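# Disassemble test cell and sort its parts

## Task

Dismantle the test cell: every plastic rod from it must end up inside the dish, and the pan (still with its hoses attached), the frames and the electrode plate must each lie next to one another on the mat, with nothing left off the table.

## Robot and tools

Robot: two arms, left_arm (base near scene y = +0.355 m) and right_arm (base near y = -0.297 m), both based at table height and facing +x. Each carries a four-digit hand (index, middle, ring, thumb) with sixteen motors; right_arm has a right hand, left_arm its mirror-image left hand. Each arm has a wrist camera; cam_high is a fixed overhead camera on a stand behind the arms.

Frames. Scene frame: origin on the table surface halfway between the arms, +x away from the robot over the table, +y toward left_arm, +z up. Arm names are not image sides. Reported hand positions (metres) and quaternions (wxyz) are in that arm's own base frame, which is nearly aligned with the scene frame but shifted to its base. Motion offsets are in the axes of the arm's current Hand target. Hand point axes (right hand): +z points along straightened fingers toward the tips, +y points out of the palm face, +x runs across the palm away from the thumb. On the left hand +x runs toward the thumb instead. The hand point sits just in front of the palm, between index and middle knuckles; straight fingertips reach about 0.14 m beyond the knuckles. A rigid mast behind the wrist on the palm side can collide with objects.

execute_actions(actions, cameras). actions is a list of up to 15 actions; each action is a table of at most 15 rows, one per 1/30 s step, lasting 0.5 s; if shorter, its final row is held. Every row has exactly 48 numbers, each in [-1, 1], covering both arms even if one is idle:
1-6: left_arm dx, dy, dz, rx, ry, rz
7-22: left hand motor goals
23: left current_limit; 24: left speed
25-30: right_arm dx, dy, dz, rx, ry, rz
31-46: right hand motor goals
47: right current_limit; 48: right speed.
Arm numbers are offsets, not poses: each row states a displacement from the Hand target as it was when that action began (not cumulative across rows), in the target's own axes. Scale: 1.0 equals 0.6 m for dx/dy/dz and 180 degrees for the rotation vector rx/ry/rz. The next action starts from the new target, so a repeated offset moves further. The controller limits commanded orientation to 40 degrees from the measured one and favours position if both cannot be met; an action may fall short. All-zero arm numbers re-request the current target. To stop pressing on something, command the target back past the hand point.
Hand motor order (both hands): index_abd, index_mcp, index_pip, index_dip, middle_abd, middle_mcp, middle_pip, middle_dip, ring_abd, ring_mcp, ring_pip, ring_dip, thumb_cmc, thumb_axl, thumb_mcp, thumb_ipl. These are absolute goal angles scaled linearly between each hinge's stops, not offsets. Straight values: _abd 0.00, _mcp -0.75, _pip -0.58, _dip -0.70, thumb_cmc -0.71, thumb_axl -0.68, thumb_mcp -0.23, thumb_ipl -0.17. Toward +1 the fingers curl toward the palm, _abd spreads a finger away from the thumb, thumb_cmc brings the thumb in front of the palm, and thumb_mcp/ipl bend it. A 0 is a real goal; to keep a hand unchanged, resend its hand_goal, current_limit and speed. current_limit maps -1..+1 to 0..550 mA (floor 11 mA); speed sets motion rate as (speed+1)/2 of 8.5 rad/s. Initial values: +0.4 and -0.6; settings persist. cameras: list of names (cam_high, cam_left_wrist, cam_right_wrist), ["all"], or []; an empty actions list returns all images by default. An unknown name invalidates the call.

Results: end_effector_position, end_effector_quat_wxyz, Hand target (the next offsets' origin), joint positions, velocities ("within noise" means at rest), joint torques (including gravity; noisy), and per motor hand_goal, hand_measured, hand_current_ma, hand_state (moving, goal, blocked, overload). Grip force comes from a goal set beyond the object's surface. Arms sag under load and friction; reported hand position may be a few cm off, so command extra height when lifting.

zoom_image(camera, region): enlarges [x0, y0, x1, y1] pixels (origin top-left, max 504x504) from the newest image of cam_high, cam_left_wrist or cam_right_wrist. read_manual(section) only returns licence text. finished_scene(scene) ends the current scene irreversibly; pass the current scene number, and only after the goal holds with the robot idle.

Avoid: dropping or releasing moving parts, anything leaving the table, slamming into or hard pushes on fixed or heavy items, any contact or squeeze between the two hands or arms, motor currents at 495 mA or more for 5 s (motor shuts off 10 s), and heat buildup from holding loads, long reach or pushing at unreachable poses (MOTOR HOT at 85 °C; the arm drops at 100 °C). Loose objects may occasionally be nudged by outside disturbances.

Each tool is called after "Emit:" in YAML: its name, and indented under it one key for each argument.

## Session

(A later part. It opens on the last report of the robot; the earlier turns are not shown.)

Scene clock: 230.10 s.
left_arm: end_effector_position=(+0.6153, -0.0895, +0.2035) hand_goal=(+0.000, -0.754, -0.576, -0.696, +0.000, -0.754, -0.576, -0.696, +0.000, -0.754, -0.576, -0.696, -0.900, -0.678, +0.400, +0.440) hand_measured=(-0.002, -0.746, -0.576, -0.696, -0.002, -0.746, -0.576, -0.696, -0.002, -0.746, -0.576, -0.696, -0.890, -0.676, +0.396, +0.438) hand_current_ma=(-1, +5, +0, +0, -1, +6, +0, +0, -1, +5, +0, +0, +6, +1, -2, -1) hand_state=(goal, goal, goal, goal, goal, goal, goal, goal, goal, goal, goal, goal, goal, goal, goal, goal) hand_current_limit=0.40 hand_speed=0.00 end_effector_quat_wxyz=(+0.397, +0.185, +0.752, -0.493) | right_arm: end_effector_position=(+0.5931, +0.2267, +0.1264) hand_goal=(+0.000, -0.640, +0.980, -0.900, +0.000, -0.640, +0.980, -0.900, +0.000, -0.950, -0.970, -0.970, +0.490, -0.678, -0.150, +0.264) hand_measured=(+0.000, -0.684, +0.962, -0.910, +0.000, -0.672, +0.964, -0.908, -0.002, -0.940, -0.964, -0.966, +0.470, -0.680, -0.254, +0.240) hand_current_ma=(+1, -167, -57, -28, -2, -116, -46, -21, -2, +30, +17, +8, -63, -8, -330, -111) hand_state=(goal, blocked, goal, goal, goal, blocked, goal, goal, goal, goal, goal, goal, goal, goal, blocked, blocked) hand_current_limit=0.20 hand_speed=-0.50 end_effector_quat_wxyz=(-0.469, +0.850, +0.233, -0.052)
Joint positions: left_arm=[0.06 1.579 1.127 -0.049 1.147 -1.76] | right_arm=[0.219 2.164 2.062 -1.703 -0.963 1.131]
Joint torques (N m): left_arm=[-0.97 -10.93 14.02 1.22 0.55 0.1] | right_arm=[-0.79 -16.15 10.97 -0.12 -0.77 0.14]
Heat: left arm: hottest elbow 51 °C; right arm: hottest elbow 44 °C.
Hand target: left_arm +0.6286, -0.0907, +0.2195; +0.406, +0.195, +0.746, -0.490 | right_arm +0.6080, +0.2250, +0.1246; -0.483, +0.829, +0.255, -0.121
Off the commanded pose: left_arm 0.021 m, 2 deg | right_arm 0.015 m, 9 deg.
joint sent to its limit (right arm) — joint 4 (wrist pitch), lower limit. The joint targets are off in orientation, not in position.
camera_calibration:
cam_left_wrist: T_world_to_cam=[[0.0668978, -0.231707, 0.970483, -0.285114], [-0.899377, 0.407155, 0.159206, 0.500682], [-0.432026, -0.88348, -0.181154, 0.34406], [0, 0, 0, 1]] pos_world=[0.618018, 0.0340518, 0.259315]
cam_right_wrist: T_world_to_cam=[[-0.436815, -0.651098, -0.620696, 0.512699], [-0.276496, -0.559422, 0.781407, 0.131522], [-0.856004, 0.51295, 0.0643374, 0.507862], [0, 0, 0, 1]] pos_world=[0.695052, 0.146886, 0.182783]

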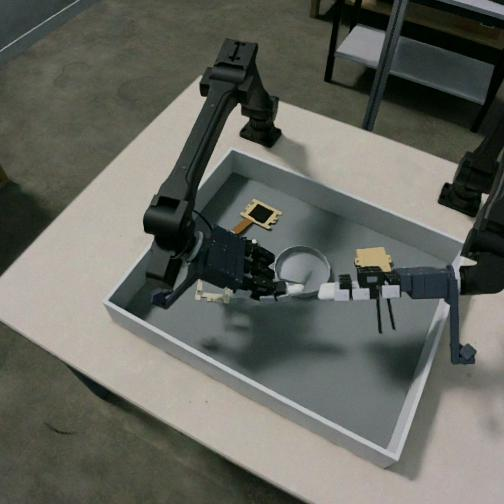

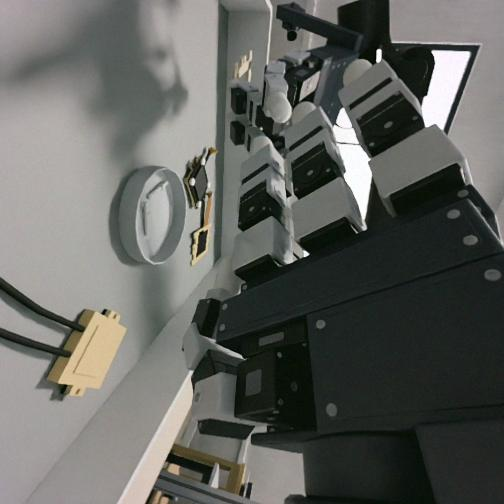

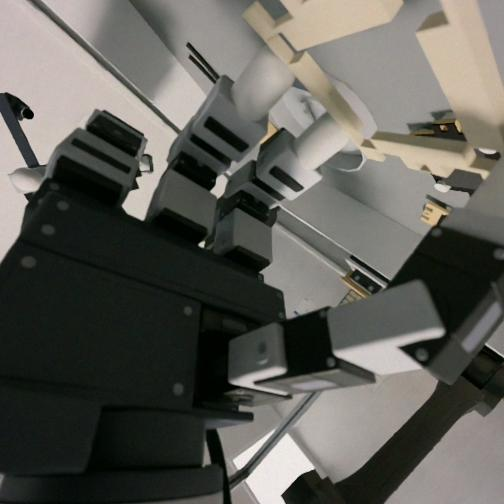

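Emit:
execute_actions:
  actions:
    - [[-0.0104,0.0452,-0.0886,0,0,0, 0,-0.754,-0.576,-0.696,0,-0.754,-0.576,-0.696,0,-0.754,-0.576,-0.696,-0.9,-0.678,0.4,0.44,0.4,0, 0,0,0,0,0,0, 0,-0.64,0.98,-0.9,0,-0.64,0.98,-0.9,0,-0.95,-0.97,-0.97,0.491,-0.677,-0.15,0.265,0.2,-0.5]]
    - [[0,0,0,0,0,0, 0,-0.754,-0.576,-0.696,0,-0.754,-0.576,-0.696,0,-0.754,-0.576,-0.696,-0.9,-0.678,0.4,0.44,0.4,0, 0.01,0.0577,0.033,0,0,0, 0,-0.64,0.98,-0.9,0,-0.64,0.98,-0.9,0,-0.95,-0.97,-0.97,0.491,-0.677,-0.15,0.265,0.2,-0.5]]
  cameras: ["all"]

Scene clock: 232.30 s.
left_arm: end_effector_position=(+0.6140, -0.0296, +0.2143) hand_goal=(+0.000, -0.754, -0.576, -0.696, +0.000, -0.754, -0.576, -0.696, +0.000, -0.754, -0.576, -0.696, -0.900, -0.678, +0.400, +0.440) hand_measured=(-0.002, -0.746, -0.576, -0.696, -0.002, -0.746, -0.576, -0.696, -0.002, -0.746, -0.576, -0.696, -0.890, -0.676, +0.396, +0.438) hand_current_ma=(-1, +5, +0, +0, -1, +6, +0, +0, -1, +5, +0, +0, +6, +1, -2, -1) hand_state=(goal, goal, goal, goal, goal, goal, goal, goal, goal, goal, goal, goal, goal, goal, goal, goal) hand_current_limit=0.40 hand_speed=0.00 end_effector_quat_wxyz=(+0.405, +0.188, +0.748, -0.491) | right_arm: end_effector_position=(+0.5990, +0.2281, +0.0801) hand_goal=(+0.000, -0.640, +0.980, -0.900, +0.000, -0.640, +0.980, -0.900, +0.000, -0.950, -0.970, -0.970, +0.490, -0.678, -0.150, +0.264) hand_measured=(+0.000, -0.684, +0.962, -0.910, +0.000, -0.672, +0.964, -0.908, -0.002, -0.940, -0.964, -0.966, +0.470, -0.680, -0.254, +0.240) hand_current_ma=(+1, -167, -57, -28, -2, -116, -46, -21, -2, +30, +17, +8, -63, -8, -330, -111) hand_state=(goal, blocked, goal, goal, goal, blocked, goal, goal, goal, goal, goal, goal, goal, goal, blocked, blocked) hand_current_limit=0.20 hand_speed=-0.50 end_effector_quat_wxyz=(-0.470, +0.850, +0.224, -0.077)
Joint positions: left_arm=[0.178 1.581 1.179 -0.234 1.244 -1.595] | right_arm=[0.219 2.253 2.086 -1.703 -0.963 1.117]
Joint torques (N m): left_arm=[-1.14 -9.64 14.16 1.02 0.7 0.1] | right_arm=[-0.44 -17.73 10.65 -0.21 -0.7 -0.04]
Heat: left arm: hottest elbow 51 °C; right arm: hottest elbow 44 °C.
Hand target: left_arm +0.6290, -0.0307, +0.2191; +0.406, +0.195, +0.746, -0.490 | right_arm +0.6148, +0.2289, +0.0848; -0.483, +0.829, +0.255, -0.121
Off the commanded pose: left_arm 0.016 m, 1 deg | right_arm 0.017 m, 7 deg.
joint sent to its limit (right arm) — joint 4 (wrist pitch), lower limit. The joint targets are off in orientation, not in position.
camera_calibration:
cam_left_wrist: T_world_to_cam=[[0.0493721, -0.232213, 0.971411, -0.271019], [-0.90374, 0.40369, 0.142434, 0.479525], [-0.425224, -0.884936, -0.18993, 0.396031], [0, 0, 0, 1]] pos_world=[0.615149, 0.0939479, 0.270189]
cam_right_wrist: T_world_to_cam=[[-0.462987, -0.660338, -0.591267, 0.502867], [-0.231091, -0.554072, 0.799751, 0.140284], [-0.85571, 0.506911, 0.10393, 0.513081], [0, 0, 0, 1]] pos_world=[0.704288, 0.149703, 0.131811]

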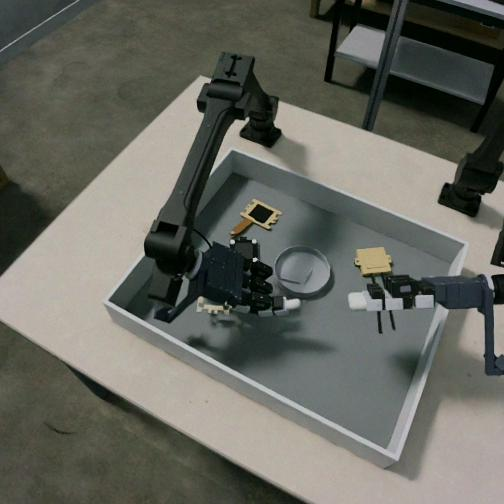

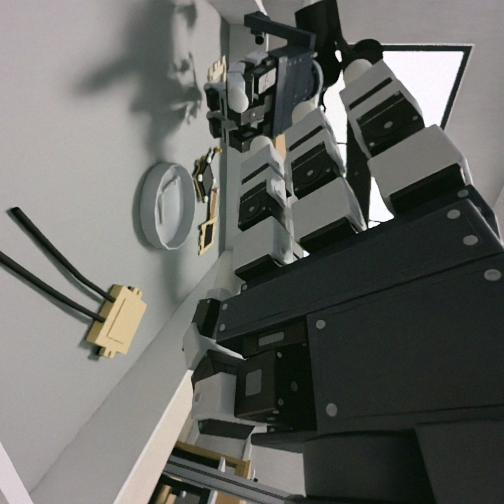

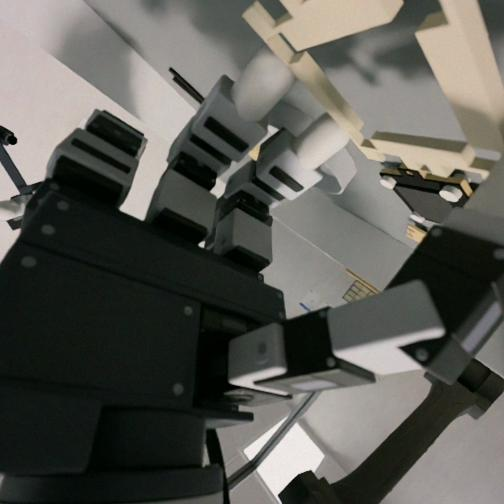

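Emit:
execute_actions:
  actions:
    - [[0,0,0,0,0,0, 0,-0.754,-0.576,-0.696,0,-0.754,-0.576,-0.696,0,-0.754,-0.576,-0.696,-0.9,-0.678,0.4,0.44,0.4,0, 0,0,0,-0.0025,0.048,0.028, 0,-0.64,0.98,-0.9,0,-0.64,0.98,-0.9,0,-0.95,-0.97,-0.97,0.491,-0.677,-0.15,0.265,0.2,-0.5]]
    - [[0,0,0,0,0,0, 0,-0.754,-0.576,-0.696,0,-0.754,-0.576,-0.696,0,-0.754,-0.576,-0.696,-0.9,-0.678,0.4,0.44,0.4,0, 0,0,0,-0.0025,0.048,0.028, 0,-0.64,0.98,-0.9,0,-0.64,0.98,-0.9,0,-0.95,-0.97,-0.97,0.491,-0.677,-0.15,0.265,0.2,-0.5]]
  cameras: ["all"]

Scene clock: 235.30 s.
left_arm: end_effector_position=(+0.6140, -0.0296, +0.2144) hand_goal=(+0.000, -0.754, -0.576, -0.696, +0.000, -0.754, -0.576, -0.696, +0.000, -0.754, -0.576, -0.696, -0.900, -0.678, +0.400, +0.440) hand_measured=(-0.002, -0.746, -0.576, -0.696, -0.002, -0.746, -0.576, -0.696, -0.002, -0.746, -0.576, -0.696, -0.890, -0.676, +0.396, +0.438) hand_current_ma=(-1, +5, +0, +0, -1, +6, +0, +0, -1, +5, +0, +0, +6, +1, -2, -1) hand_state=(goal, goal, goal, goal, goal, goal, goal, goal, goal, goal, goal, goal, goal, goal, goal, goal) hand_current_limit=0.40 hand_speed=0.00 end_effector_quat_wxyz=(+0.405, +0.188, +0.748, -0.490) | right_arm: end_effector_position=(+0.6150, +0.2345, +0.0826) hand_goal=(+0.000, -0.640, +0.980, -0.900, +0.000, -0.640, +0.980, -0.900, +0.000, -0.950, -0.970, -0.970, +0.490, -0.678, -0.150, +0.264) hand_measured=(+0.000, -0.684, +0.962, -0.910, +0.000, -0.672, +0.964, -0.908, -0.002, -0.940, -0.964, -0.966, +0.470, -0.680, -0.254, +0.240) hand_current_ma=(+1, -167, -57, -28, -2, -115, -46, -21, -2, +30, +17, +8, -64, -8, -330, -111) hand_state=(goal, blocked, goal, goal, goal, blocked, goal, goal, goal, goal, goal, goal, goal, goal, blocked, blocked) hand_current_limit=0.20 hand_speed=-0.50 end_effector_quat_wxyz=(-0.499, +0.858, +0.114, -0.041)
Joint positions: left_arm=[0.178 1.581 1.179 -0.234 1.244 -1.594] | right_arm=[0.201 2.193 1.979 -1.38 -1.049 1.494]
Joint torques (N m): left_arm=[-1.14 -9.58 14.19 0.99 0.7 0.1] | right_arm=[-0.85 -19.55 6.65 0.59 -0.72 0.16]
Heat: left arm: hottest elbow 51 °C; right arm: hottest elbow 44 °C.
Hand target: left_arm +0.6291, -0.0307, +0.2191; +0.406, +0.195, +0.746, -0.490 | right_arm +0.6147, +0.2289, +0.0850; -0.497, +0.861, +0.107, -0.035
Off the commanded pose: left_arm 0.016 m, 1 deg | right_arm 0.006 m, 1 deg.
camera_calibration:
cam_left_wrist: T_world_to_cam=[[0.0486965, -0.232461, 0.971386, -0.270674], [-0.903778, 0.403782, 0.141936, 0.479751], [-0.425223, -0.884829, -0.19043, 0.396217], [0, 0, 0, 1]] pos_world=[0.61525, 0.0939484, 0.270287]
cam_right_wrist: T_world_to_cam=[[-0.629374, -0.5099, -0.586421, 0.582654], [-0.312885, -0.524483, 0.791846, 0.189577], [-0.711331, 0.68185, 0.170556, 0.388031], [0, 0, 0, 1]] pos_world=[0.702041, 0.131947, 0.125384]

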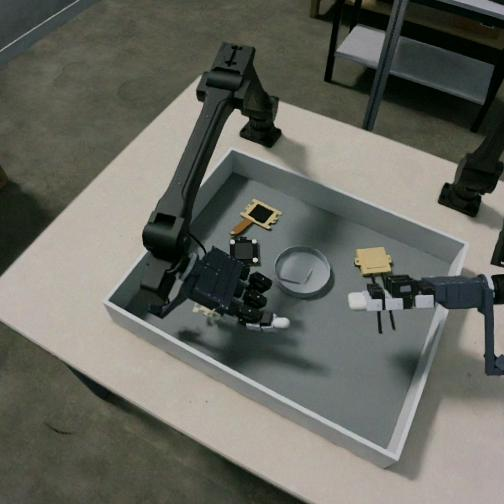

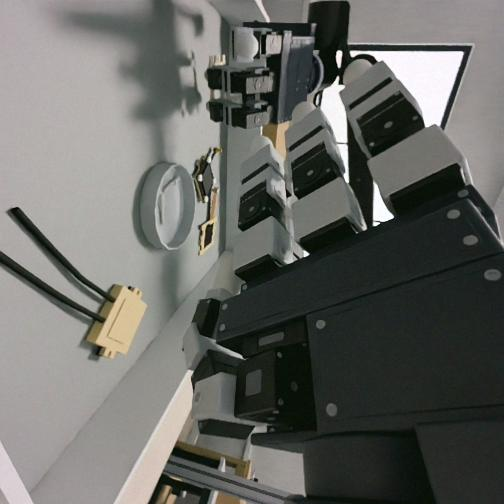

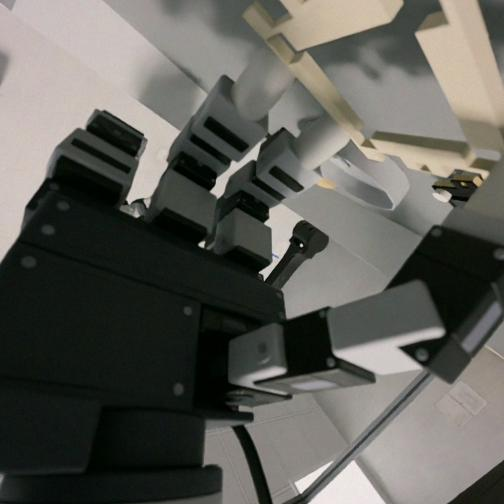

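Emit:
execute_actions:
  actions:
    - [[0,0,0,0,0,0, 0,-0.754,-0.576,-0.696,0,-0.754,-0.576,-0.696,0,-0.754,-0.576,-0.696,-0.9,-0.678,0.4,0.44,0.4,0, 0,0.036,0.021,0,0,0, 0,-0.64,0.98,-0.9,0,-0.64,0.98,-0.9,0,-0.95,-0.97,-0.97,0.491,-0.677,-0.15,0.265,0.2,-0.5]]
    - [[0,0,0,0,0,0, 0,-0.754,-0.576,-0.696,0,-0.754,-0.576,-0.696,0,-0.754,-0.576,-0.696,-0.9,-0.678,0.4,0.44,0.4,0, 0,0.0145,0.0083,0,0,0, 0,-0.64,0.98,-0.9,0,-0.64,0.98,-0.9,0,-0.95,-0.97,-0.97,0.491,-0.677,-0.15,0.265,0.2,-0.5]]
  cameras: ["all"]

Scene clock: 237.27 s.
left_arm: end_effector_position=(+0.6140, -0.0296, +0.2144) hand_goal=(+0.000, -0.754, -0.576, -0.696, +0.000, -0.754, -0.576, -0.696, +0.000, -0.754, -0.576, -0.696, -0.900, -0.678, +0.400, +0.440) hand_measured=(-0.002, -0.746, -0.576, -0.696, -0.002, -0.746, -0.576, -0.696, -0.002, -0.746, -0.576, -0.696, -0.890, -0.676, +0.396, +0.438) hand_current_ma=(-1, +5, +0, +0, -1, +6, +0, +0, -1, +5, +0, +0, +6, +1, -2, -1) hand_state=(goal, goal, goal, goal, goal, goal, goal, goal, goal, goal, goal, goal, goal, goal, goal, goal) hand_current_limit=0.40 hand_speed=0.00 end_effector_quat_wxyz=(+0.405, +0.188, +0.748, -0.490) | right_arm: end_effector_position=(+0.6176, +0.2346, +0.0627) hand_goal=(+0.000, -0.640, +0.980, -0.900, +0.000, -0.640, +0.980, -0.900, +0.000, -0.950, -0.970, -0.970, +0.490, -0.678, -0.150, +0.264) hand_measured=(+0.000, -0.684, +0.962, -0.910, +0.000, -0.672, +0.964, -0.908, -0.002, -0.940, -0.964, -0.966, +0.470, -0.680, -0.254, +0.240) hand_current_ma=(+1, -167, -57, -28, -2, -115, -46, -21, -2, +30, +17, +8, -64, -8, -330, -111) hand_state=(goal, blocked, goal, goal, goal, blocked, goal, goal, goal, goal, goal, goal, goal, goal, blocked, blocked) hand_current_limit=0.20 hand_speed=-0.50 end_effector_quat_wxyz=(-0.499, +0.858, +0.118, -0.028)
Joint positions: left_arm=[0.178 1.581 1.179 -0.234 1.244 -1.594] | right_arm=[0.201 2.192 1.926 -1.291 -1.046 1.507]
Joint torques (N m): left_arm=[-1.26 -9.52 14.19 1.01 0.7 0.11] | right_arm=[-0.73 -17.79 6.75 0.66 -0.75 0.15]
Heat: left arm: hottest elbow 51 °C; right arm: hottest elbow 44 °C.
Hand target: left_arm +0.6291, -0.0307, +0.2191; +0.406, +0.195, +0.746, -0.490 | right_arm +0.6163, +0.2291, +0.0500; -0.497, +0.861, +0.107, -0.035
Off the commanded pose: left_arm 0.016 m, 1 deg | right_arm 0.014 m, 2 deg.
camera_calibration:
cam_left_wrist: T_world_to_cam=[[0.0486965, -0.232461, 0.971386, -0.270674], [-0.903778, 0.403782, 0.141936, 0.479751], [-0.425223, -0.884829, -0.19043, 0.396217], [0, 0, 0, 1]] pos_world=[0.61525, 0.0939484, 0.270287]
cam_right_wrist: T_world_to_cam=[[-0.617198, -0.504866, -0.603471, 0.565022], [-0.336618, -0.523815, 0.7825, 0.2213], [-0.711165, 0.686096, 0.15335, 0.393156], [0, 0, 0, 1]] pos_world=[0.702822, 0.131438, 0.107516]

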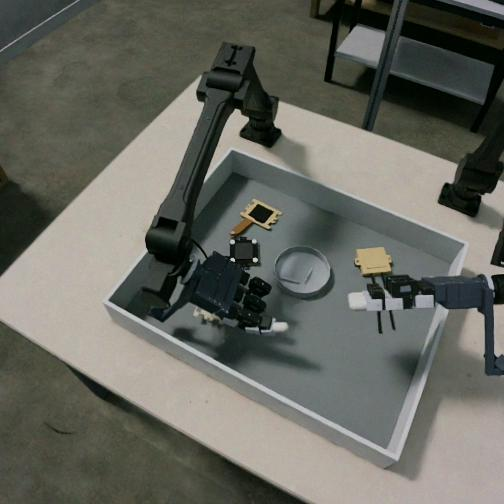

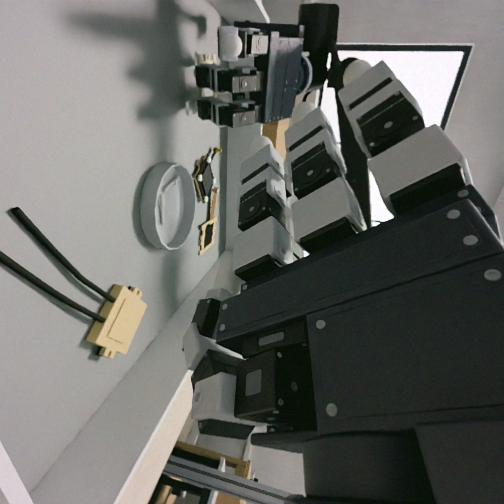

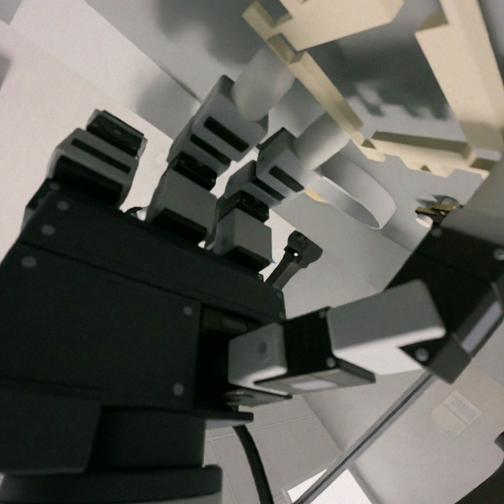

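Emit:
execute_actions:
  actions:
    - [[0,0,0,0,0,0, 0,-0.754,-0.576,-0.696,0,-0.754,-0.576,-0.696,0,-0.754,-0.576,-0.696,-0.9,-0.678,0.4,0.44,0.4,0, -0.008,0.0145,0.0083,0,0,0, 0,-0.64,0.98,-0.9,0,-0.64,0.98,-0.9,0,-0.95,-0.97,-0.97,0.491,-0.677,-0.15,0.265,0.2,-0.5]]
    - [[0,0,0,0,0,0, 0,-0.754,-0.576,-0.696,0,-0.754,-0.576,-0.696,0,-0.754,-0.576,-0.696,-0.9,-0.678,0.4,0.44,0.4,0, 0,0.0072,0.0042,0,0,0, 0,-0.64,0.98,-0.9,0,-0.64,0.98,-0.9,0,-0.95,-0.97,-0.97,0.491,-0.677,-0.15,0.265,0.2,-0.5]]
  cameras: ["all"]

Scene clock: 239.10 s.
left_arm: end_effector_position=(+0.6140, -0.0296, +0.2144) hand_goal=(+0.000, -0.754, -0.576, -0.696, +0.000, -0.754, -0.576, -0.696, +0.000, -0.754, -0.576, -0.696, -0.900, -0.678, +0.400, +0.440) hand_measured=(-0.002, -0.746, -0.576, -0.696, -0.002, -0.746, -0.576, -0.696, -0.002, -0.746, -0.576, -0.696, -0.890, -0.676, +0.396, +0.438) hand_current_ma=(-1, +5, +0, +0, -1, +6, +0, +0, -1, +5, +0, +0, +6, +1, -2, -1) hand_state=(goal, goal, goal, goal, goal, goal, goal, goal, goal, goal, goal, goal, goal, goal, goal, goal) hand_current_limit=0.40 hand_speed=0.00 end_effector_quat_wxyz=(+0.405, +0.188, +0.748, -0.490) | right_arm: end_effector_position=(+0.6151, +0.2340, +0.0500) hand_goal=(+0.000, -0.640, +0.980, -0.900, +0.000, -0.640, +0.980, -0.900, +0.000, -0.950, -0.970, -0.970, +0.490, -0.678, -0.150, +0.264) hand_measured=(+0.000, -0.684, +0.962, -0.910, +0.000, -0.672, +0.964, -0.908, -0.002, -0.940, -0.964, -0.966, +0.470, -0.680, -0.254, +0.240) hand_current_ma=(+1, -167, -57, -28, -2, -115, -46, -21, -2, +30, +17, +8, -64, -8, -330, -111) hand_state=(goal, blocked, goal, goal, goal, blocked, goal, goal, goal, goal, goal, goal, goal, goal, blocked, blocked) hand_current_limit=0.20 hand_speed=-0.50 end_effector_quat_wxyz=(-0.499, +0.858, +0.119, -0.026)
Joint positions: left_arm=[0.178 1.581 1.179 -0.234 1.244 -1.594] | right_arm=[0.201 2.192 1.891 -1.252 -1.046 1.507]
Joint torques (N m): left_arm=[-1.2 -9.52 14.2 0.99 0.7 0.1] | right_arm=[-0.79 -17.55 6.46 0.66 -0.75 0.13]
Heat: left arm: hottest elbow 51 °C; right arm: hottest elbow 44 °C.
Hand target: left_arm +0.6291, -0.0307, +0.2191; +0.406, +0.195, +0.746, -0.490 | right_arm +0.6124, +0.2281, +0.0348; -0.497, +0.861, +0.107, -0.035
Off the commanded pose: left_arm 0.016 m, 1 deg | right_arm 0.017 m, 2 deg.
camera_calibration:
cam_left_wrist: T_world_to_cam=[[0.0486965, -0.232461, 0.971386, -0.270674], [-0.903778, 0.403782, 0.141936, 0.479751], [-0.425223, -0.884829, -0.19043, 0.396217], [0, 0, 0, 1]] pos_world=[0.61525, 0.0939484, 0.270287]
cam_right_wrist: T_world_to_cam=[[-0.61423, -0.504485, -0.606808, 0.553822], [-0.340501, -0.524258, 0.780521, 0.232661], [-0.711885, 0.686038, 0.150238, 0.39434], [0, 0, 0, 1]] pos_world=[0.70012, 0.130837, 0.095222]

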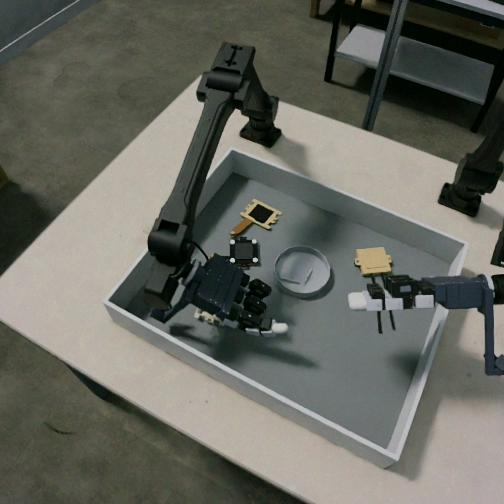

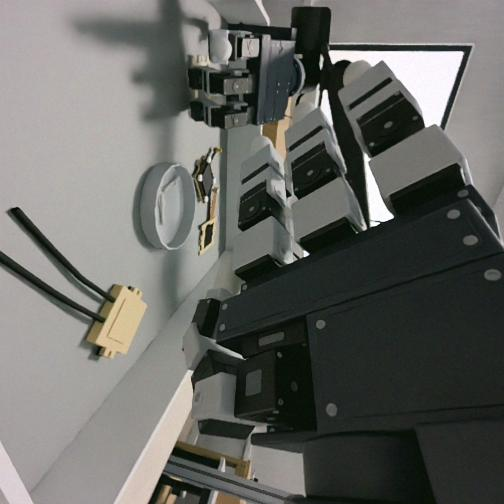

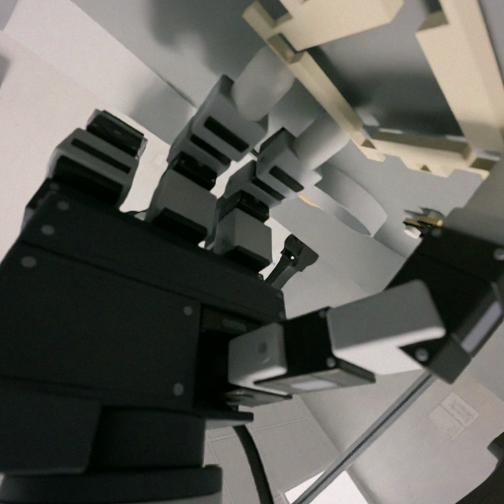

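Emit:
execute_actions:
  actions:
    - [[0,0,0,0,0,0, 0,-0.754,-0.576,-0.696,0,-0.754,-0.576,-0.696,0,-0.754,-0.576,-0.696,-0.9,-0.678,0.4,0.44,0.4,0, 0,0.0072,0.0042,0,0,0, 0,-0.64,0.98,-0.9,0,-0.64,0.98,-0.9,0,-0.95,-0.97,-0.97,0.491,-0.677,-0.15,0.265,0.2,-0.5]]
    - [[0,0,0,0,0,0, 0,-0.754,-0.576,-0.696,0,-0.754,-0.576,-0.696,0,-0.754,-0.576,-0.696,-0.9,-0.678,0.4,0.44,0.4,0, 0,0.0043,0.0025,0,0,0, 0,-0.64,0.98,-0.9,0,-0.64,0.98,-0.9,0,-0.95,-0.97,-0.97,0.491,-0.677,-0.15,0.265,0.2,-0.5]]
  cameras: ["cam_high","cam_right_wrist"]

Emit:
zoom_image:
  camera: "cam_high"
  region: [130, 220, 300, 350]

Scene clock: 240.63 s.
left_arm: end_effector_position=(+0.6140, -0.0296, +0.2144) hand_goal=(+0.000, -0.754, -0.576, -0.696, +0.000, -0.754, -0.576, -0.696, +0.000, -0.754, -0.576, -0.696, -0.900, -0.678, +0.400, +0.440) hand_measured=(-0.002, -0.746, -0.576, -0.696, -0.002, -0.746, -0.576, -0.696, -0.002, -0.746, -0.576, -0.696, -0.890, -0.676, +0.396, +0.438) hand_current_ma=(-1, +5, +0, +0, -1, +6, +0, +0, -1, +5, +0, +0, +6, +1, -2, -1) hand_state=(goal, goal, goal, goal, goal, goal, goal, goal, goal, goal, goal, goal, goal, goal, goal, goal) hand_current_limit=0.40 hand_speed=0.00 end_effector_quat_wxyz=(+0.405, +0.188, +0.748, -0.490) | right_arm: end_effector_position=(+0.6154, +0.2341, +0.0469) hand_goal=(+0.000, -0.640, +0.980, -0.900, +0.000, -0.640, +0.980, -0.900, +0.000, -0.950, -0.970, -0.970, +0.490, -0.678, -0.150, +0.264) hand_measured=(+0.000, -0.684, +0.962, -0.910, +0.000, -0.672, +0.964, -0.908, -0.002, -0.940, -0.964, -0.966, +0.470, -0.680, -0.254, +0.240) hand_current_ma=(+1, -167, -57, -28, -2, -115, -46, -21, -2, +30, +17, +8, -64, -8, -330, -111) hand_state=(goal, blocked, goal, goal, goal, blocked, goal, goal, goal, goal, goal, goal, goal, goal, blocked, blocked) hand_current_limit=0.20 hand_speed=-0.50 end_effector_quat_wxyz=(-0.499, +0.858, +0.120, -0.024)
Joint positions: left_arm=[0.178 1.581 1.179 -0.234 1.244 -1.594] | right_arm=[0.201 2.192 1.883 -1.237 -1.046 1.508]
Joint torques (N m): left_arm=[-1.2 -9.52 14.19 0.99 0.71 0.1] | right_arm=[-0.85 -16.97 6.48 0.69 -0.75 0.12]
Heat: left arm: hottest elbow 51 °C; right arm: hottest shoulder 44 °C.
Hand target: left_arm +0.6291, -0.0307, +0.2191; +0.406, +0.195, +0.746, -0.490 | right_arm +0.6127, +0.2282, +0.0268; -0.497, +0.861, +0.107, -0.035
Off the commanded pose: left_arm 0.016 m, 1 deg | right_arm 0.021 m, 2 deg.
camera_calibration:
cam_right_wrist: T_world_to_cam=[[-0.612002, -0.503438, -0.609921, 0.550663], [-0.34428, -0.524709, 0.778557, 0.237675], [-0.711986, 0.686462, 0.147799, 0.395068], [0, 0, 0, 1]] pos_world=[0.700117, 0.130736, 0.0924264]
Images, in order (width x height): cam_high 504x504, cam_right_wrist 504x504.

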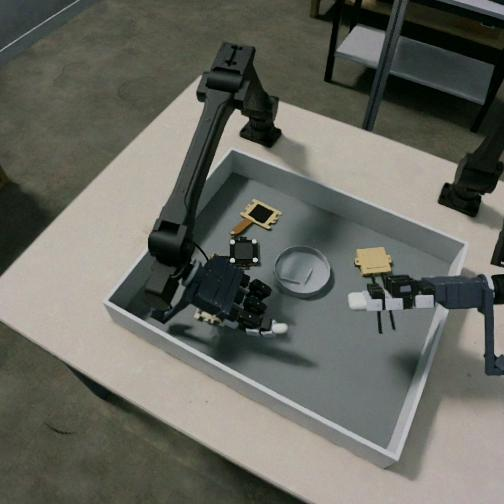

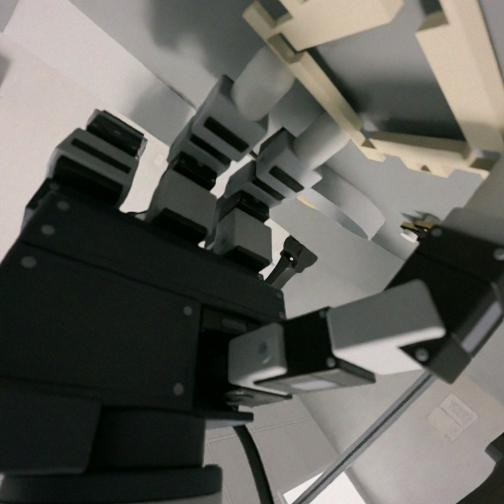

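Scaled by 2.965 from the camera's 504x504 image, which has a finer 720x720 frame.

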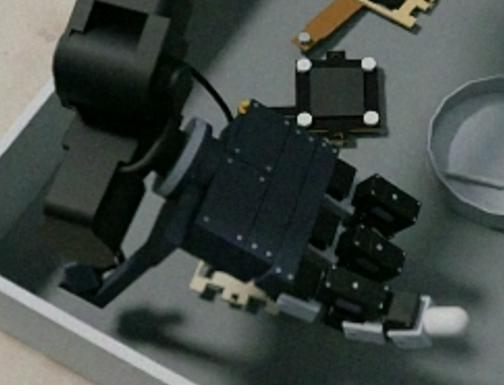

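Emit:
execute_actions:
  actions:
    - [[0,0,0,0,0,0, 0,-0.754,-0.576,-0.696,0,-0.754,-0.576,-0.696,0,-0.754,-0.576,-0.696,-0.9,-0.678,0.4,0.44,0.4,0, 0,0.0072,0.0042,0,0,0, 0,-0.64,0.98,-0.9,0,-0.64,0.98,-0.9,0,-0.95,-0.97,-0.97,0.491,-0.677,-0.15,0.265,0.2,-0.5]]

Scene clock: 241.60 s.
left_arm: end_effector_position=(+0.6140, -0.0296, +0.2144) hand_goal=(+0.000, -0.754, -0.576, -0.696, +0.000, -0.754, -0.576, -0.696, +0.000, -0.754, -0.576, -0.696, -0.900, -0.678, +0.400, +0.440) hand_measured=(-0.002, -0.746, -0.576, -0.696, -0.002, -0.746, -0.576, -0.696, -0.002, -0.746, -0.576, -0.696, -0.890, -0.676, +0.396, +0.438) hand_current_ma=(-1, +5, +0, +0, -1, +6, +0, +0, -1, +5, +0, +0, +6, +1, -2, -1) hand_state=(goal, goal, goal, goal, goal, goal, goal, goal, goal, goal, goal, goal, goal, goal, goal, goal) hand_current_limit=0.40 hand_speed=0.00 end_effector_quat_wxyz=(+0.405, +0.188, +0.748, -0.490) | right_arm: end_effector_position=(+0.6155, +0.2342, +0.0461) hand_goal=(+0.000, -0.640, +0.980, -0.900, +0.000, -0.640, +0.980, -0.900, +0.000, -0.950, -0.970, -0.970, +0.490, -0.678, -0.150, +0.264) hand_measured=(+0.000, -0.684, +0.962, -0.910, +0.000, -0.670, +0.964, -0.908, -0.002, -0.940, -0.964, -0.966, +0.470, -0.680, -0.254, +0.240) hand_current_ma=(+1, -167, -54, -28, -2, -113, -46, -21, -2, +30, +17, +8, -64, -8, -330, -114) hand_state=(goal, blocked, goal, goal, goal, blocked, goal, goal, goal, goal, goal, goal, goal, goal, blocked, blocked) hand_current_limit=0.20 hand_speed=-0.50 end_effector_quat_wxyz=(-0.499, +0.858, +0.118, -0.024)
Joint positions: left_arm=[0.178 1.581 1.179 -0.234 1.244 -1.594] | right_arm=[0.201 2.192 1.881 -1.231 -1.046 1.515]
Joint torques (N m): left_arm=[-1.14 -9.58 14.19 0.99 0.7 0.1] | right_arm=[-0.85 -16.67 6.3 0.85 -0.75 0.07]
Heat: left arm: hottest elbow 51 °C; right arm: hottest shoulder 44 °C.
Hand target: left_arm +0.6291, -0.0307, +0.2191; +0.406, +0.195, +0.746, -0.490 | right_arm +0.6129, +0.2282, +0.0218; -0.497, +0.861, +0.107, -0.035
Off the commanded pose: left_arm 0.016 m, 1 deg | right_arm 0.025 m, 2 deg.

Emit:
execute_actions:
  actions:
    - [[0,0,0,0,0,0, 0,-0.754,-0.576,-0.696,0,-0.754,-0.576,-0.696,0,-0.754,-0.576,-0.696,-0.9,-0.678,0.4,0.44,0.4,0, 0,-0.0216,-0.0125,0,0,0, 0,-0.64,0.98,-0.9,0,-0.64,0.98,-0.9,0,-0.95,-0.97,-0.97,0.491,-0.677,-0.15,0.265,0.2,-0.5]]
    - [[0,0,0,0,0,0, 0,-0.754,-0.576,-0.696,0,-0.754,-0.576,-0.696,0,-0.754,-0.576,-0.696,-0.9,-0.678,0.4,0.44,0.4,0, 0,0,0,0,0,0, 0,-0.75,0.98,-0.9,0,-0.75,0.98,-0.9,0,-0.95,-0.97,-0.97,0.491,-0.677,-0.3,0.265,0.2,-0.9]]
    - [[0,0,0,0,0,0, 0,-0.754,-0.576,-0.696,0,-0.754,-0.576,-0.696,0,-0.754,-0.576,-0.696,-0.9,-0.678,0.4,0.44,0.4,0, 0,0,0,0,0,0, 0,-0.82,0.98,-0.9,0,-0.82,0.98,-0.9,0,-0.95,-0.97,-0.97,0.491,-0.677,-0.4,0.265,0.3,-0.8]]
  cameras: ["cam_high","cam_right_wrist"]

Emit:
zoom_image:
  camera: "cam_high"
  region: [130, 220, 300, 350]

Scene clock: 243.83 s.
left_arm: end_effector_position=(+0.6140, -0.0296, +0.2144) hand_goal=(+0.000, -0.754, -0.576, -0.696, +0.000, -0.754, -0.576, -0.696, +0.000, -0.754, -0.576, -0.696, -0.900, -0.678, +0.400, +0.440) hand_measured=(-0.002, -0.746, -0.576, -0.696, -0.002, -0.746, -0.576, -0.696, -0.002, -0.746, -0.576, -0.696, -0.890, -0.676, +0.396, +0.438) hand_current_ma=(-1, +5, +0, +0, -1, +6, +0, +0, -1, +5, +0, +0, +6, +1, -2, -1) hand_state=(goal, goal, goal, goal, goal, goal, goal, goal, goal, goal, goal, goal, goal, goal, goal, goal) hand_current_limit=0.40 hand_speed=0.00 end_effector_quat_wxyz=(+0.405, +0.188, +0.748, -0.490) | right_arm: end_effector_position=(+0.6143, +0.2337, +0.0462) hand_goal=(+0.000, -0.820, +0.980, -0.900, +0.000, -0.820, +0.980, -0.900, +0.000, -0.950, -0.970, -0.970, +0.490, -0.678, -0.400, +0.264) hand_measured=(+0.000, -0.806, +0.974, -0.904, +0.000, -0.806, +0.976, -0.902, -0.002, -0.940, -0.964, -0.966, +0.488, -0.680, -0.394, +0.262) hand_current_ma=(+1, +45, -15, -8, -2, +49, -12, -7, -2, +30, +17, +8, -5, -7, +23, -7) hand_state=(goal, goal, goal, goal, goal, goal, goal, goal, goal, goal, goal, goal, goal, goal, goal, goal) hand_current_limit=0.30 hand_speed=-0.80 end_effector_quat_wxyz=(-0.499, +0.859, +0.116, -0.026)
Joint positions: left_arm=[0.178 1.581 1.179 -0.234 1.244 -1.594] | right_arm=[0.201 2.192 1.881 -1.237 -1.046 1.515]
Joint torques (N m): left_arm=[-1.08 -9.52 14.16 0.96 0.7 0.1] | right_arm=[-0.79 -17.67 7.28 0.08 -0.75 0.07]
Heat: left arm: hottest elbow 51 °C; right arm: hottest shoulder 45 °C.
Hand target: left_arm +0.6291, -0.0307, +0.2191; +0.406, +0.195, +0.746, -0.490 | right_arm +0.6121, +0.2283, +0.0367; -0.497, +0.861, +0.107, -0.035
Off the commanded pose: left_arm 0.016 m, 1 deg | right_arm 0.011 m, 2 deg.
camera_calibration:
cam_right_wrist: T_world_to_cam=[[-0.618388, -0.501946, -0.604687, 0.552678], [-0.340553, -0.522289, 0.781817, 0.234668], [-0.708251, 0.689394, 0.152038, 0.391427], [0, 0, 0, 1]] pos_world=[0.698915, 0.130131, 0.0912187]
Images, in order (width x height): cam_high 504x504, cam_right_wrist 504x504.

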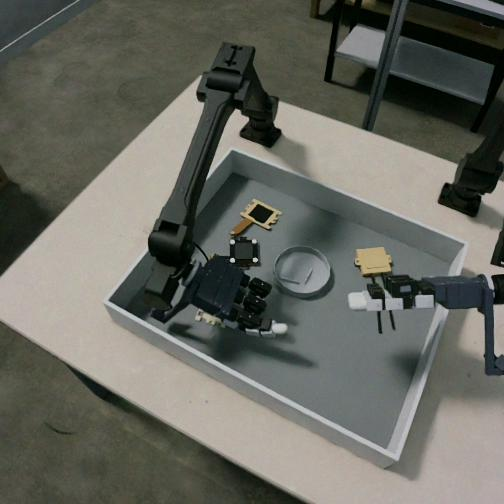

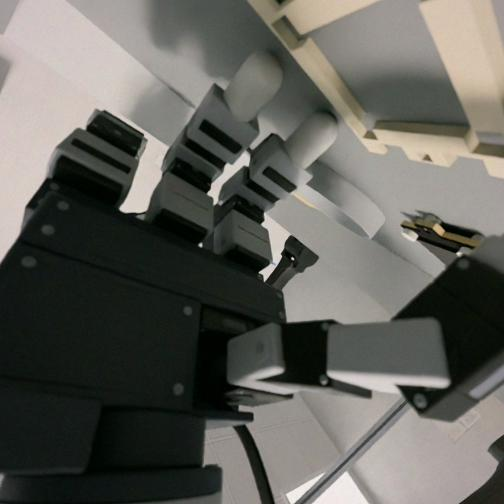

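Scaled by 2.965 from the camera's 504x504 image, which has a finer 720x720 frame.

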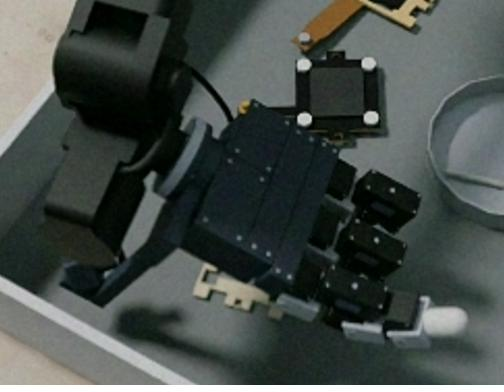

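Emit:
execute_actions:
  actions:
    - [[0,0,0,0,0,0, 0,-0.754,-0.576,-0.696,0,-0.754,-0.576,-0.696,0,-0.754,-0.576,-0.696,-0.9,-0.678,0.4,0.44,0.4,0, 0.003,-0.0433,-0.025,0,0,0, 0,-0.82,0.98,-0.9,0,-0.82,0.98,-0.9,0,-0.95,-0.97,-0.97,0.491,-0.677,-0.4,0.265,0.3,-0.8]]
    - [[0,0,0,0,0,0, 0,-0.754,-0.576,-0.696,0,-0.754,-0.576,-0.696,0,-0.754,-0.576,-0.696,-0.9,-0.678,0.4,0.44,0.4,0, 0.003,-0.0433,-0.025,0,0,0, 0,-0.82,0.98,-0.9,0,-0.82,0.98,-0.9,0,-0.95,-0.97,-0.97,0.491,-0.677,-0.4,0.265,0.3,-0.8]]
    - [[0,0,0,0,0,0, 0,-0.754,-0.576,-0.696,0,-0.754,-0.576,-0.696,0,-0.754,-0.576,-0.696,-0.9,-0.678,0.4,0.44,0.4,0, 0,-0.0433,-0.025,0,0,0, 0,-0.82,0.98,-0.9,0,-0.82,0.98,-0.9,0,-0.95,-0.97,-0.97,0.491,-0.677,-0.4,0.265,0.3,-0.8]]
  cameras: ["all"]

Emit:
zoom_image:
  camera: "cam_high"
  region: [180, 180, 340, 340]

Emit:
zoom_image:
  camera: "cam_left_wrist"
  region: [130, 110, 250, 270]

Scene clock: 246.33 s.
left_arm: end_effector_position=(+0.6140, -0.0296, +0.2144) hand_goal=(+0.000, -0.754, -0.576, -0.696, +0.000, -0.754, -0.576, -0.696, +0.000, -0.754, -0.576, -0.696, -0.900, -0.678, +0.400, +0.440) hand_measured=(-0.002, -0.746, -0.576, -0.696, -0.002, -0.746, -0.576, -0.696, -0.002, -0.746, -0.576, -0.696, -0.890, -0.676, +0.396, +0.438) hand_current_ma=(-1, +5, +0, +0, -1, +6, +0, +0, -1, +5, +0, +0, +6, +1, -2, -1) hand_state=(goal, goal, goal, goal, goal, goal, goal, goal, goal, goal, goal, goal, goal, goal, goal, goal) hand_current_limit=0.40 hand_speed=0.00 end_effector_quat_wxyz=(+0.405, +0.188, +0.748, -0.490) | right_arm: end_effector_position=(+0.5974, +0.2303, +0.1061) hand_goal=(+0.000, -0.820, +0.980, -0.900, +0.000, -0.820, +0.980, -0.900, +0.000, -0.950, -0.970, -0.970, +0.490, -0.678, -0.400, +0.264) hand_measured=(+0.000, -0.806, +0.974, -0.904, +0.000, -0.806, +0.976, -0.902, -0.002, -0.940, -0.964, -0.966, +0.488, -0.680, -0.394, +0.262) hand_current_ma=(+1, +44, -14, -8, -2, +48, -12, -7, -2, +30, +17, +8, -2, -7, +23, -7) hand_state=(goal, goal, goal, goal, goal, goal, goal, goal, goal, goal, goal, goal, goal, goal, goal, goal) hand_current_limit=0.30 hand_speed=-0.80 end_effector_quat_wxyz=(-0.497, +0.860, +0.100, -0.055)
Joint positions: left_arm=[0.178 1.581 1.179 -0.234 1.244 -1.594] | right_arm=[0.201 2.143 1.956 -1.426 -1.046 1.515]
Joint torques (N m): left_arm=[-1.2 -9.52 14.19 1.01 0.7 0.1] | right_arm=[-0.67 -18.78 11 -0.05 -0.75 0.11]
Heat: left arm: hottest elbow 51 °C; right arm: hottest shoulder 45 °C.
Hand target: left_arm +0.6291, -0.0307, +0.2191; +0.406, +0.195, +0.746, -0.490 | right_arm +0.6116, +0.2287, +0.1269; -0.497, +0.861, +0.107, -0.035
Off the commanded pose: left_arm 0.016 m, 1 deg | right_arm 0.025 m, 2 deg.
camera_calibration:
cam_left_wrist: T_world_to_cam=[[0.0486965, -0.232461, 0.971386, -0.270674], [-0.903778, 0.403782, 0.141936, 0.479751], [-0.425223, -0.884829, -0.19043, 0.396217], [0, 0, 0, 1]] pos_world=[0.61525, 0.0939484, 0.270287]
cam_right_wrist: T_world_to_cam=[[-0.655965, -0.509613, -0.55678, 0.595892], [-0.289121, -0.511751, 0.809024, 0.144228], [-0.697222, 0.691669, 0.188351, 0.361802], [0, 0, 0, 1]] pos_world=[0.68484, 0.127236, 0.146951]

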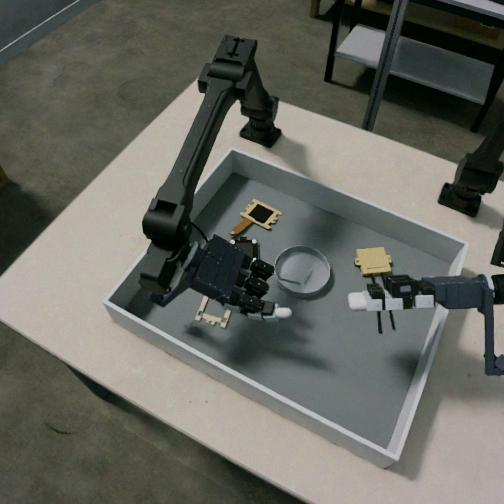

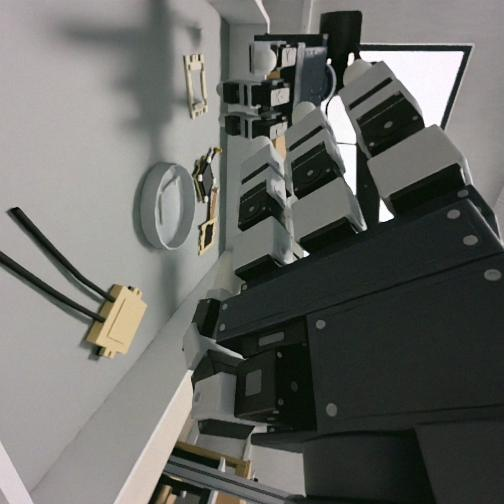

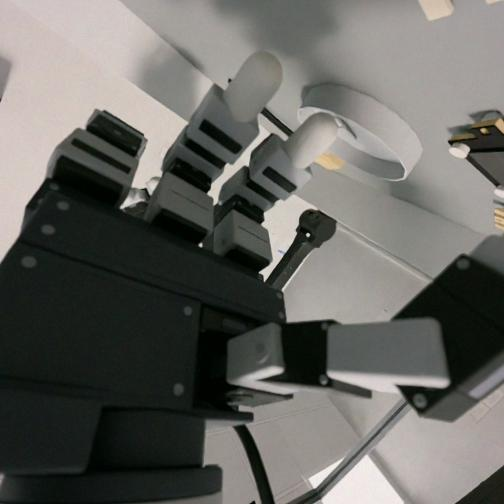

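Scaled by 3.150 from the camera's 504x504 image, which has a finer 720x720 frame.

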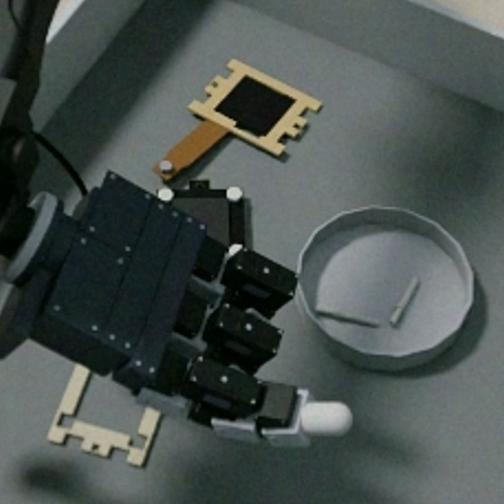

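Scaled by 3.150 from the camera's 504x504 image, which has a finer 720x720 frame.

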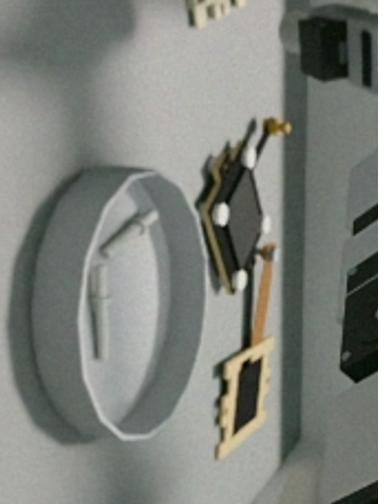

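Emit:
execute_actions:
  actions:
    - [[0,0,0,0,0,0, 0,-0.754,-0.576,-0.696,0,-0.754,-0.576,-0.696,0,-0.754,-0.576,-0.696,-0.9,-0.678,0.4,0.44,0.4,0, -0.02,-0.06,-0.05,0,0,0, 0,-0.82,0.98,-0.9,0,-0.82,0.98,-0.9,0,-0.95,-0.97,-0.97,0.491,-0.677,-0.4,0.265,0.3,-0.8]]
    - [[0,0,0,0,0,0, 0,-0.754,-0.576,-0.696,0,-0.754,-0.576,-0.696,0,-0.754,-0.576,-0.696,-0.9,-0.678,0.4,0.44,0.4,0, -0.11,-0.03,-0.06,0,0,0, 0,-0.82,0.98,-0.9,0,-0.82,0.98,-0.9,0,-0.95,-0.97,-0.97,0.491,-0.677,-0.4,0.265,0.3,-0.8]]
    - [[0,0,0,0,0,0, 0,-0.754,-0.576,-0.696,0,-0.754,-0.576,-0.696,0,-0.754,-0.576,-0.696,-0.9,-0.678,0.4,0.44,0.4,0, -0.13,-0.02,-0.06,0,0,0, 0,-0.82,0.98,-0.9,0,-0.82,0.98,-0.9,0,-0.95,-0.97,-0.97,0.491,-0.677,-0.4,0.265,0.3,-0.8]]
    - [[0,0,0,0,0,0, 0,-0.754,-0.576,-0.696,0,-0.754,-0.576,-0.696,0,-0.754,-0.576,-0.696,-0.9,-0.678,0.4,0.44,0.4,0, -0.08,-0.01,-0.04,0,0,0, 0,-0.82,0.98,-0.9,0,-0.82,0.98,-0.9,0,-0.95,-0.97,-0.97,0.491,-0.677,-0.4,0.265,0.3,-0.8]]
  cameras: ["all"]

Emit:
zoom_image:
  camera: "cam_high"
  region: [180, 180, 340, 340]

Emit:
zoom_image:
  camera: "cam_left_wrist"
  region: [130, 40, 250, 270]

Scene clock: 249.87 s.
left_arm: end_effector_position=(+0.6140, -0.0296, +0.2144) hand_goal=(+0.000, -0.754, -0.576, -0.696, +0.000, -0.754, -0.576, -0.696, +0.000, -0.754, -0.576, -0.696, -0.900, -0.678, +0.400, +0.440) hand_measured=(-0.002, -0.746, -0.576, -0.696, -0.002, -0.746, -0.576, -0.696, -0.002, -0.746, -0.576, -0.696, -0.890, -0.676, +0.396, +0.438) hand_current_ma=(-1, +5, +0, +0, -1, +6, +0, +0, -1, +5, +0, +0, +6, +1, -2, -1) hand_state=(goal, goal, goal, goal, goal, goal, goal, goal, goal, goal, goal, goal, goal, goal, goal, goal) hand_current_limit=0.40 hand_speed=0.00 end_effector_quat_wxyz=(+0.405, +0.188, +0.748, -0.490) | right_arm: end_effector_position=(+0.4260, +0.1161, +0.2455) hand_goal=(+0.000, -0.820, +0.980, -0.900, +0.000, -0.820, +0.980, -0.900, +0.000, -0.950, -0.970, -0.970, +0.490, -0.678, -0.400, +0.264) hand_measured=(+0.000, -0.808, +0.976, -0.904, +0.000, -0.808, +0.976, -0.902, +0.000, -0.940, -0.964, -0.966, +0.492, -0.680, -0.394, +0.262) hand_current_ma=(+1, +37, -12, -8, -1, +41, -11, -7, -1, +30, +17, +8, +5, -7, +19, -6) hand_state=(goal, goal, goal, goal, goal, goal, goal, goal, goal, goal, goal, goal, goal, goal, goal, goal) hand_current_limit=0.30 hand_speed=-0.80 end_effector_quat_wxyz=(-0.493, +0.864, +0.101, -0.019)
Joint positions: left_arm=[0.178 1.581 1.179 -0.234 1.244 -1.594] | right_arm=[0.034 1.577 1.505 -1.698 -1.019 1.262]
Joint torques (N m): left_arm=[-1.14 -9.58 14.17 0.99 0.7 0.11] | right_arm=[-0.79 -11.28 6.74 -0.23 -0.68 -0.04]
Heat: left arm: hottest elbow 52 °C; right arm: hottest shoulder 45 °C.
Hand target: left_arm +0.6291, -0.0307, +0.2191; +0.406, +0.195, +0.746, -0.490 | right_arm +0.4231, +0.1122, +0.2430; -0.497, +0.861, +0.107, -0.035
Off the commanded pose: left_arm 0.016 m, 1 deg | right_arm 0.005 m, 2 deg.
joint sent to its limit (right arm) — joint 4 (wrist pitch), lower limit. The joint targets still meet the commanded pose.
camera_calibration:
cam_left_wrist: T_world_to_cam=[[0.0486965, -0.232461, 0.971386, -0.270674], [-0.903778, 0.403782, 0.141936, 0.479751], [-0.425223, -0.884829, -0.19043, 0.396217], [0, 0, 0, 1]] pos_world=[0.61525, 0.0939484, 0.270287]
cam_right_wrist: T_world_to_cam=[[-0.637401, -0.489019, -0.595467, 0.502028], [-0.356286, -0.498174, 0.790495, -0.0450354], [-0.683214, 0.716019, 0.143306, 0.297301], [0, 0, 0, 1]] pos_world=[0.507068, 0.0101926, 0.291936]

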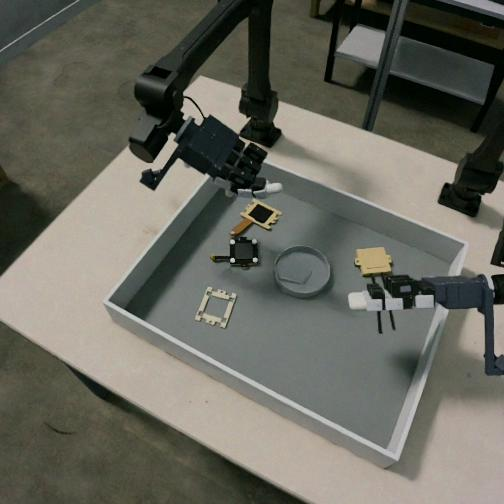

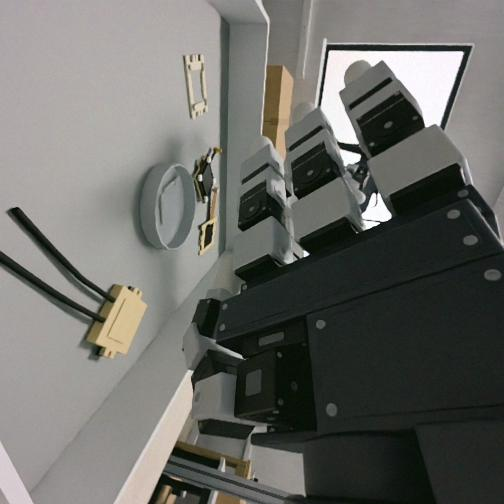

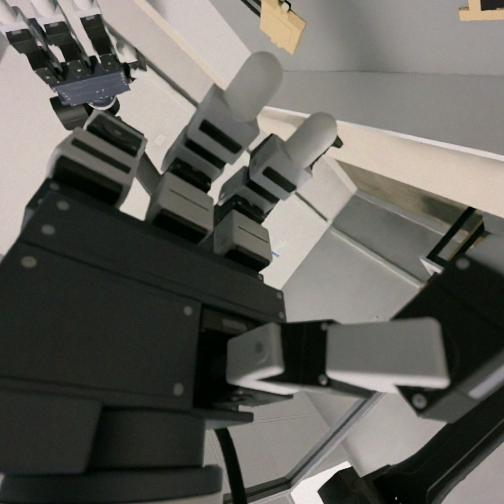

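Scaled by 3.150 from the camera's 504x504 image, which has a finer 720x720 frame.

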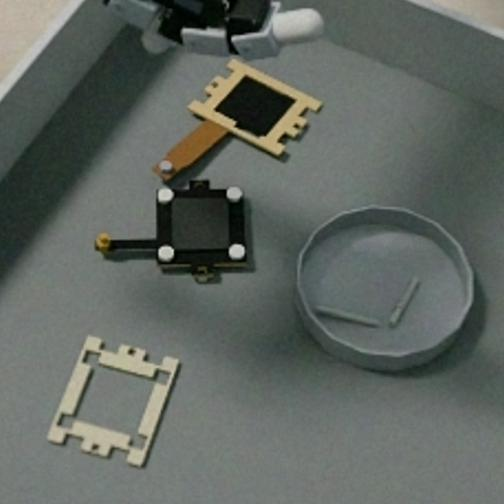

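Scaled by 2.191 from the camera's 504x504 image, which has a finer 720x720 frame.

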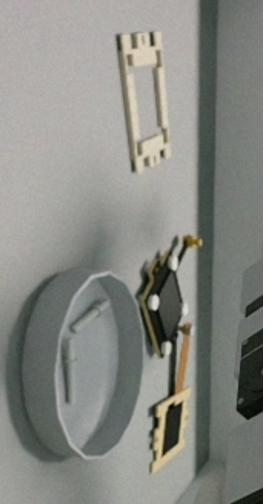

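Emit:
zoom_image:
  camera: "cam_high"
  region: [205, 225, 275, 285]

Emit:
zoom_image:
  camera: "cam_left_wrist"
  region: [185, 140, 235, 210]

Scaled by 7.200 from the camera's 504x504 image, which has a finer 720x720 frame.

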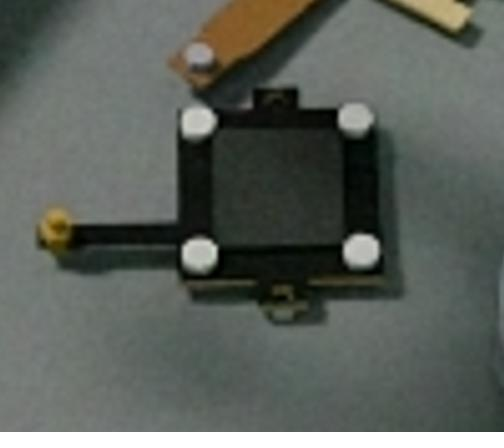

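Scaled by 7.200 from the camera's 504x504 image, which has a finer 720x720 frame.

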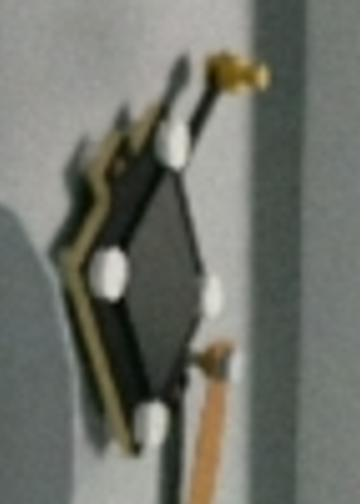

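Emit:
execute_actions:
  actions:
    - [[0,0,0,0,0,0, 0,-0.754,-0.576,-0.696,0,-0.754,-0.576,-0.696,0,-0.754,-0.576,-0.696,-0.9,-0.678,0.4,0.44,0.4,0, 0.025,0.0063,0.09,0,0,0, 0,-0.785,0.98,-0.9,0,-0.785,0.98,-0.9,0,-0.95,-0.97,-0.97,0.491,-0.677,-0.337,0.265,0.3,-0.5]]
    - [[0,0,0,0,0,0, 0,-0.754,-0.576,-0.696,0,-0.754,-0.576,-0.696,0,-0.754,-0.576,-0.696,-0.9,-0.678,0.4,0.44,0.4,0, 0.025,0.0063,0.09,0,0,0, 0,-0.785,0.98,-0.9,0,-0.785,0.98,-0.9,0,-0.95,-0.97,-0.97,0.491,-0.677,-0.337,0.265,0.3,-0.5]]
    - [[0,0,0,0,0,0, 0,-0.754,-0.576,-0.696,0,-0.754,-0.576,-0.696,0,-0.754,-0.576,-0.696,-0.9,-0.678,0.4,0.44,0.4,0, 0,0,0,0.0025,-0.048,-0.028, 0,-0.785,0.98,-0.9,0,-0.785,0.98,-0.9,0,-0.95,-0.97,-0.97,0.491,-0.677,-0.337,0.265,0.3,-0.5]]
    - [[0,0,0,0,0,0, 0,-0.754,-0.576,-0.696,0,-0.754,-0.576,-0.696,0,-0.754,-0.576,-0.696,-0.9,-0.678,0.4,0.44,0.4,0, 0,0,0,0.0025,-0.046,-0.027, 0,-0.785,0.98,-0.9,0,-0.785,0.98,-0.9,0,-0.95,-0.97,-0.97,0.491,-0.677,-0.337,0.265,0.3,-0.5]]

Scene clock: 256.00 s.
left_arm: end_effector_position=(+0.6140, -0.0296, +0.2144) hand_goal=(+0.000, -0.754, -0.576, -0.696, +0.000, -0.754, -0.576, -0.696, +0.000, -0.754, -0.576, -0.696, -0.900, -0.678, +0.400, +0.440) hand_measured=(-0.002, -0.746, -0.576, -0.696, -0.002, -0.746, -0.576, -0.696, -0.002, -0.746, -0.576, -0.696, -0.890, -0.676, +0.396, +0.438) hand_current_ma=(-1, +5, +0, +0, -1, +6, +0, +0, -1, +5, +0, +0, +6, +1, -2, -1) hand_state=(goal, goal, goal, goal, goal, goal, goal, goal, goal, goal, goal, goal, goal, goal, goal, goal) hand_current_limit=0.40 hand_speed=0.00 end_effector_quat_wxyz=(+0.405, +0.188, +0.748, -0.490) | right_arm: end_effector_position=(+0.4221, +0.2000, +0.1800) hand_goal=(+0.000, -0.786, +0.980, -0.900, +0.000, -0.786, +0.980, -0.900, +0.000, -0.950, -0.970, -0.970, +0.490, -0.678, -0.338, +0.264) hand_measured=(+0.000, -0.782, +0.976, -0.904, +0.000, -0.782, +0.976, -0.902, +0.000, -0.940, -0.964, -0.966, +0.492, -0.680, -0.338, +0.262) hand_current_ma=(+1, +10, -11, -8, -1, +11, -10, -7, -1, +30, +17, +8, +4, -7, +1, -6) hand_state=(goal, goal, goal, goal, goal, goal, goal, goal, goal, goal, goal, goal, goal, goal, goal, goal) hand_current_limit=0.30 hand_speed=-0.50 end_effector_quat_wxyz=(-0.476, +0.845, +0.227, -0.093)
Joint positions: left_arm=[0.178 1.581 1.179 -0.234 1.244 -1.594] | right_arm=[0.238 1.723 1.513 -1.694 -0.975 1.106]
Joint torques (N m): left_arm=[-1.14 -9.52 14.19 0.98 0.7 0.11] | right_arm=[0.62 -10.81 10.51 -0.55 -0.59 -0.06]
Heat: left arm: hottest elbow 52 °C; right arm: hottest shoulder 44 °C.
Hand target: left_arm +0.6291, -0.0307, +0.2191; +0.406, +0.195, +0.746, -0.490 | right_arm +0.4355, +0.2066, +0.1836; -0.483, +0.830, +0.252, -0.119
Off the commanded pose: left_arm 0.016 m, 1 deg | right_arm 0.015 m, 5 deg.
joint sent to its limit (right arm) — joint 4 (wrist pitch), lower limit. The joint targets are off in orientation, not in position.


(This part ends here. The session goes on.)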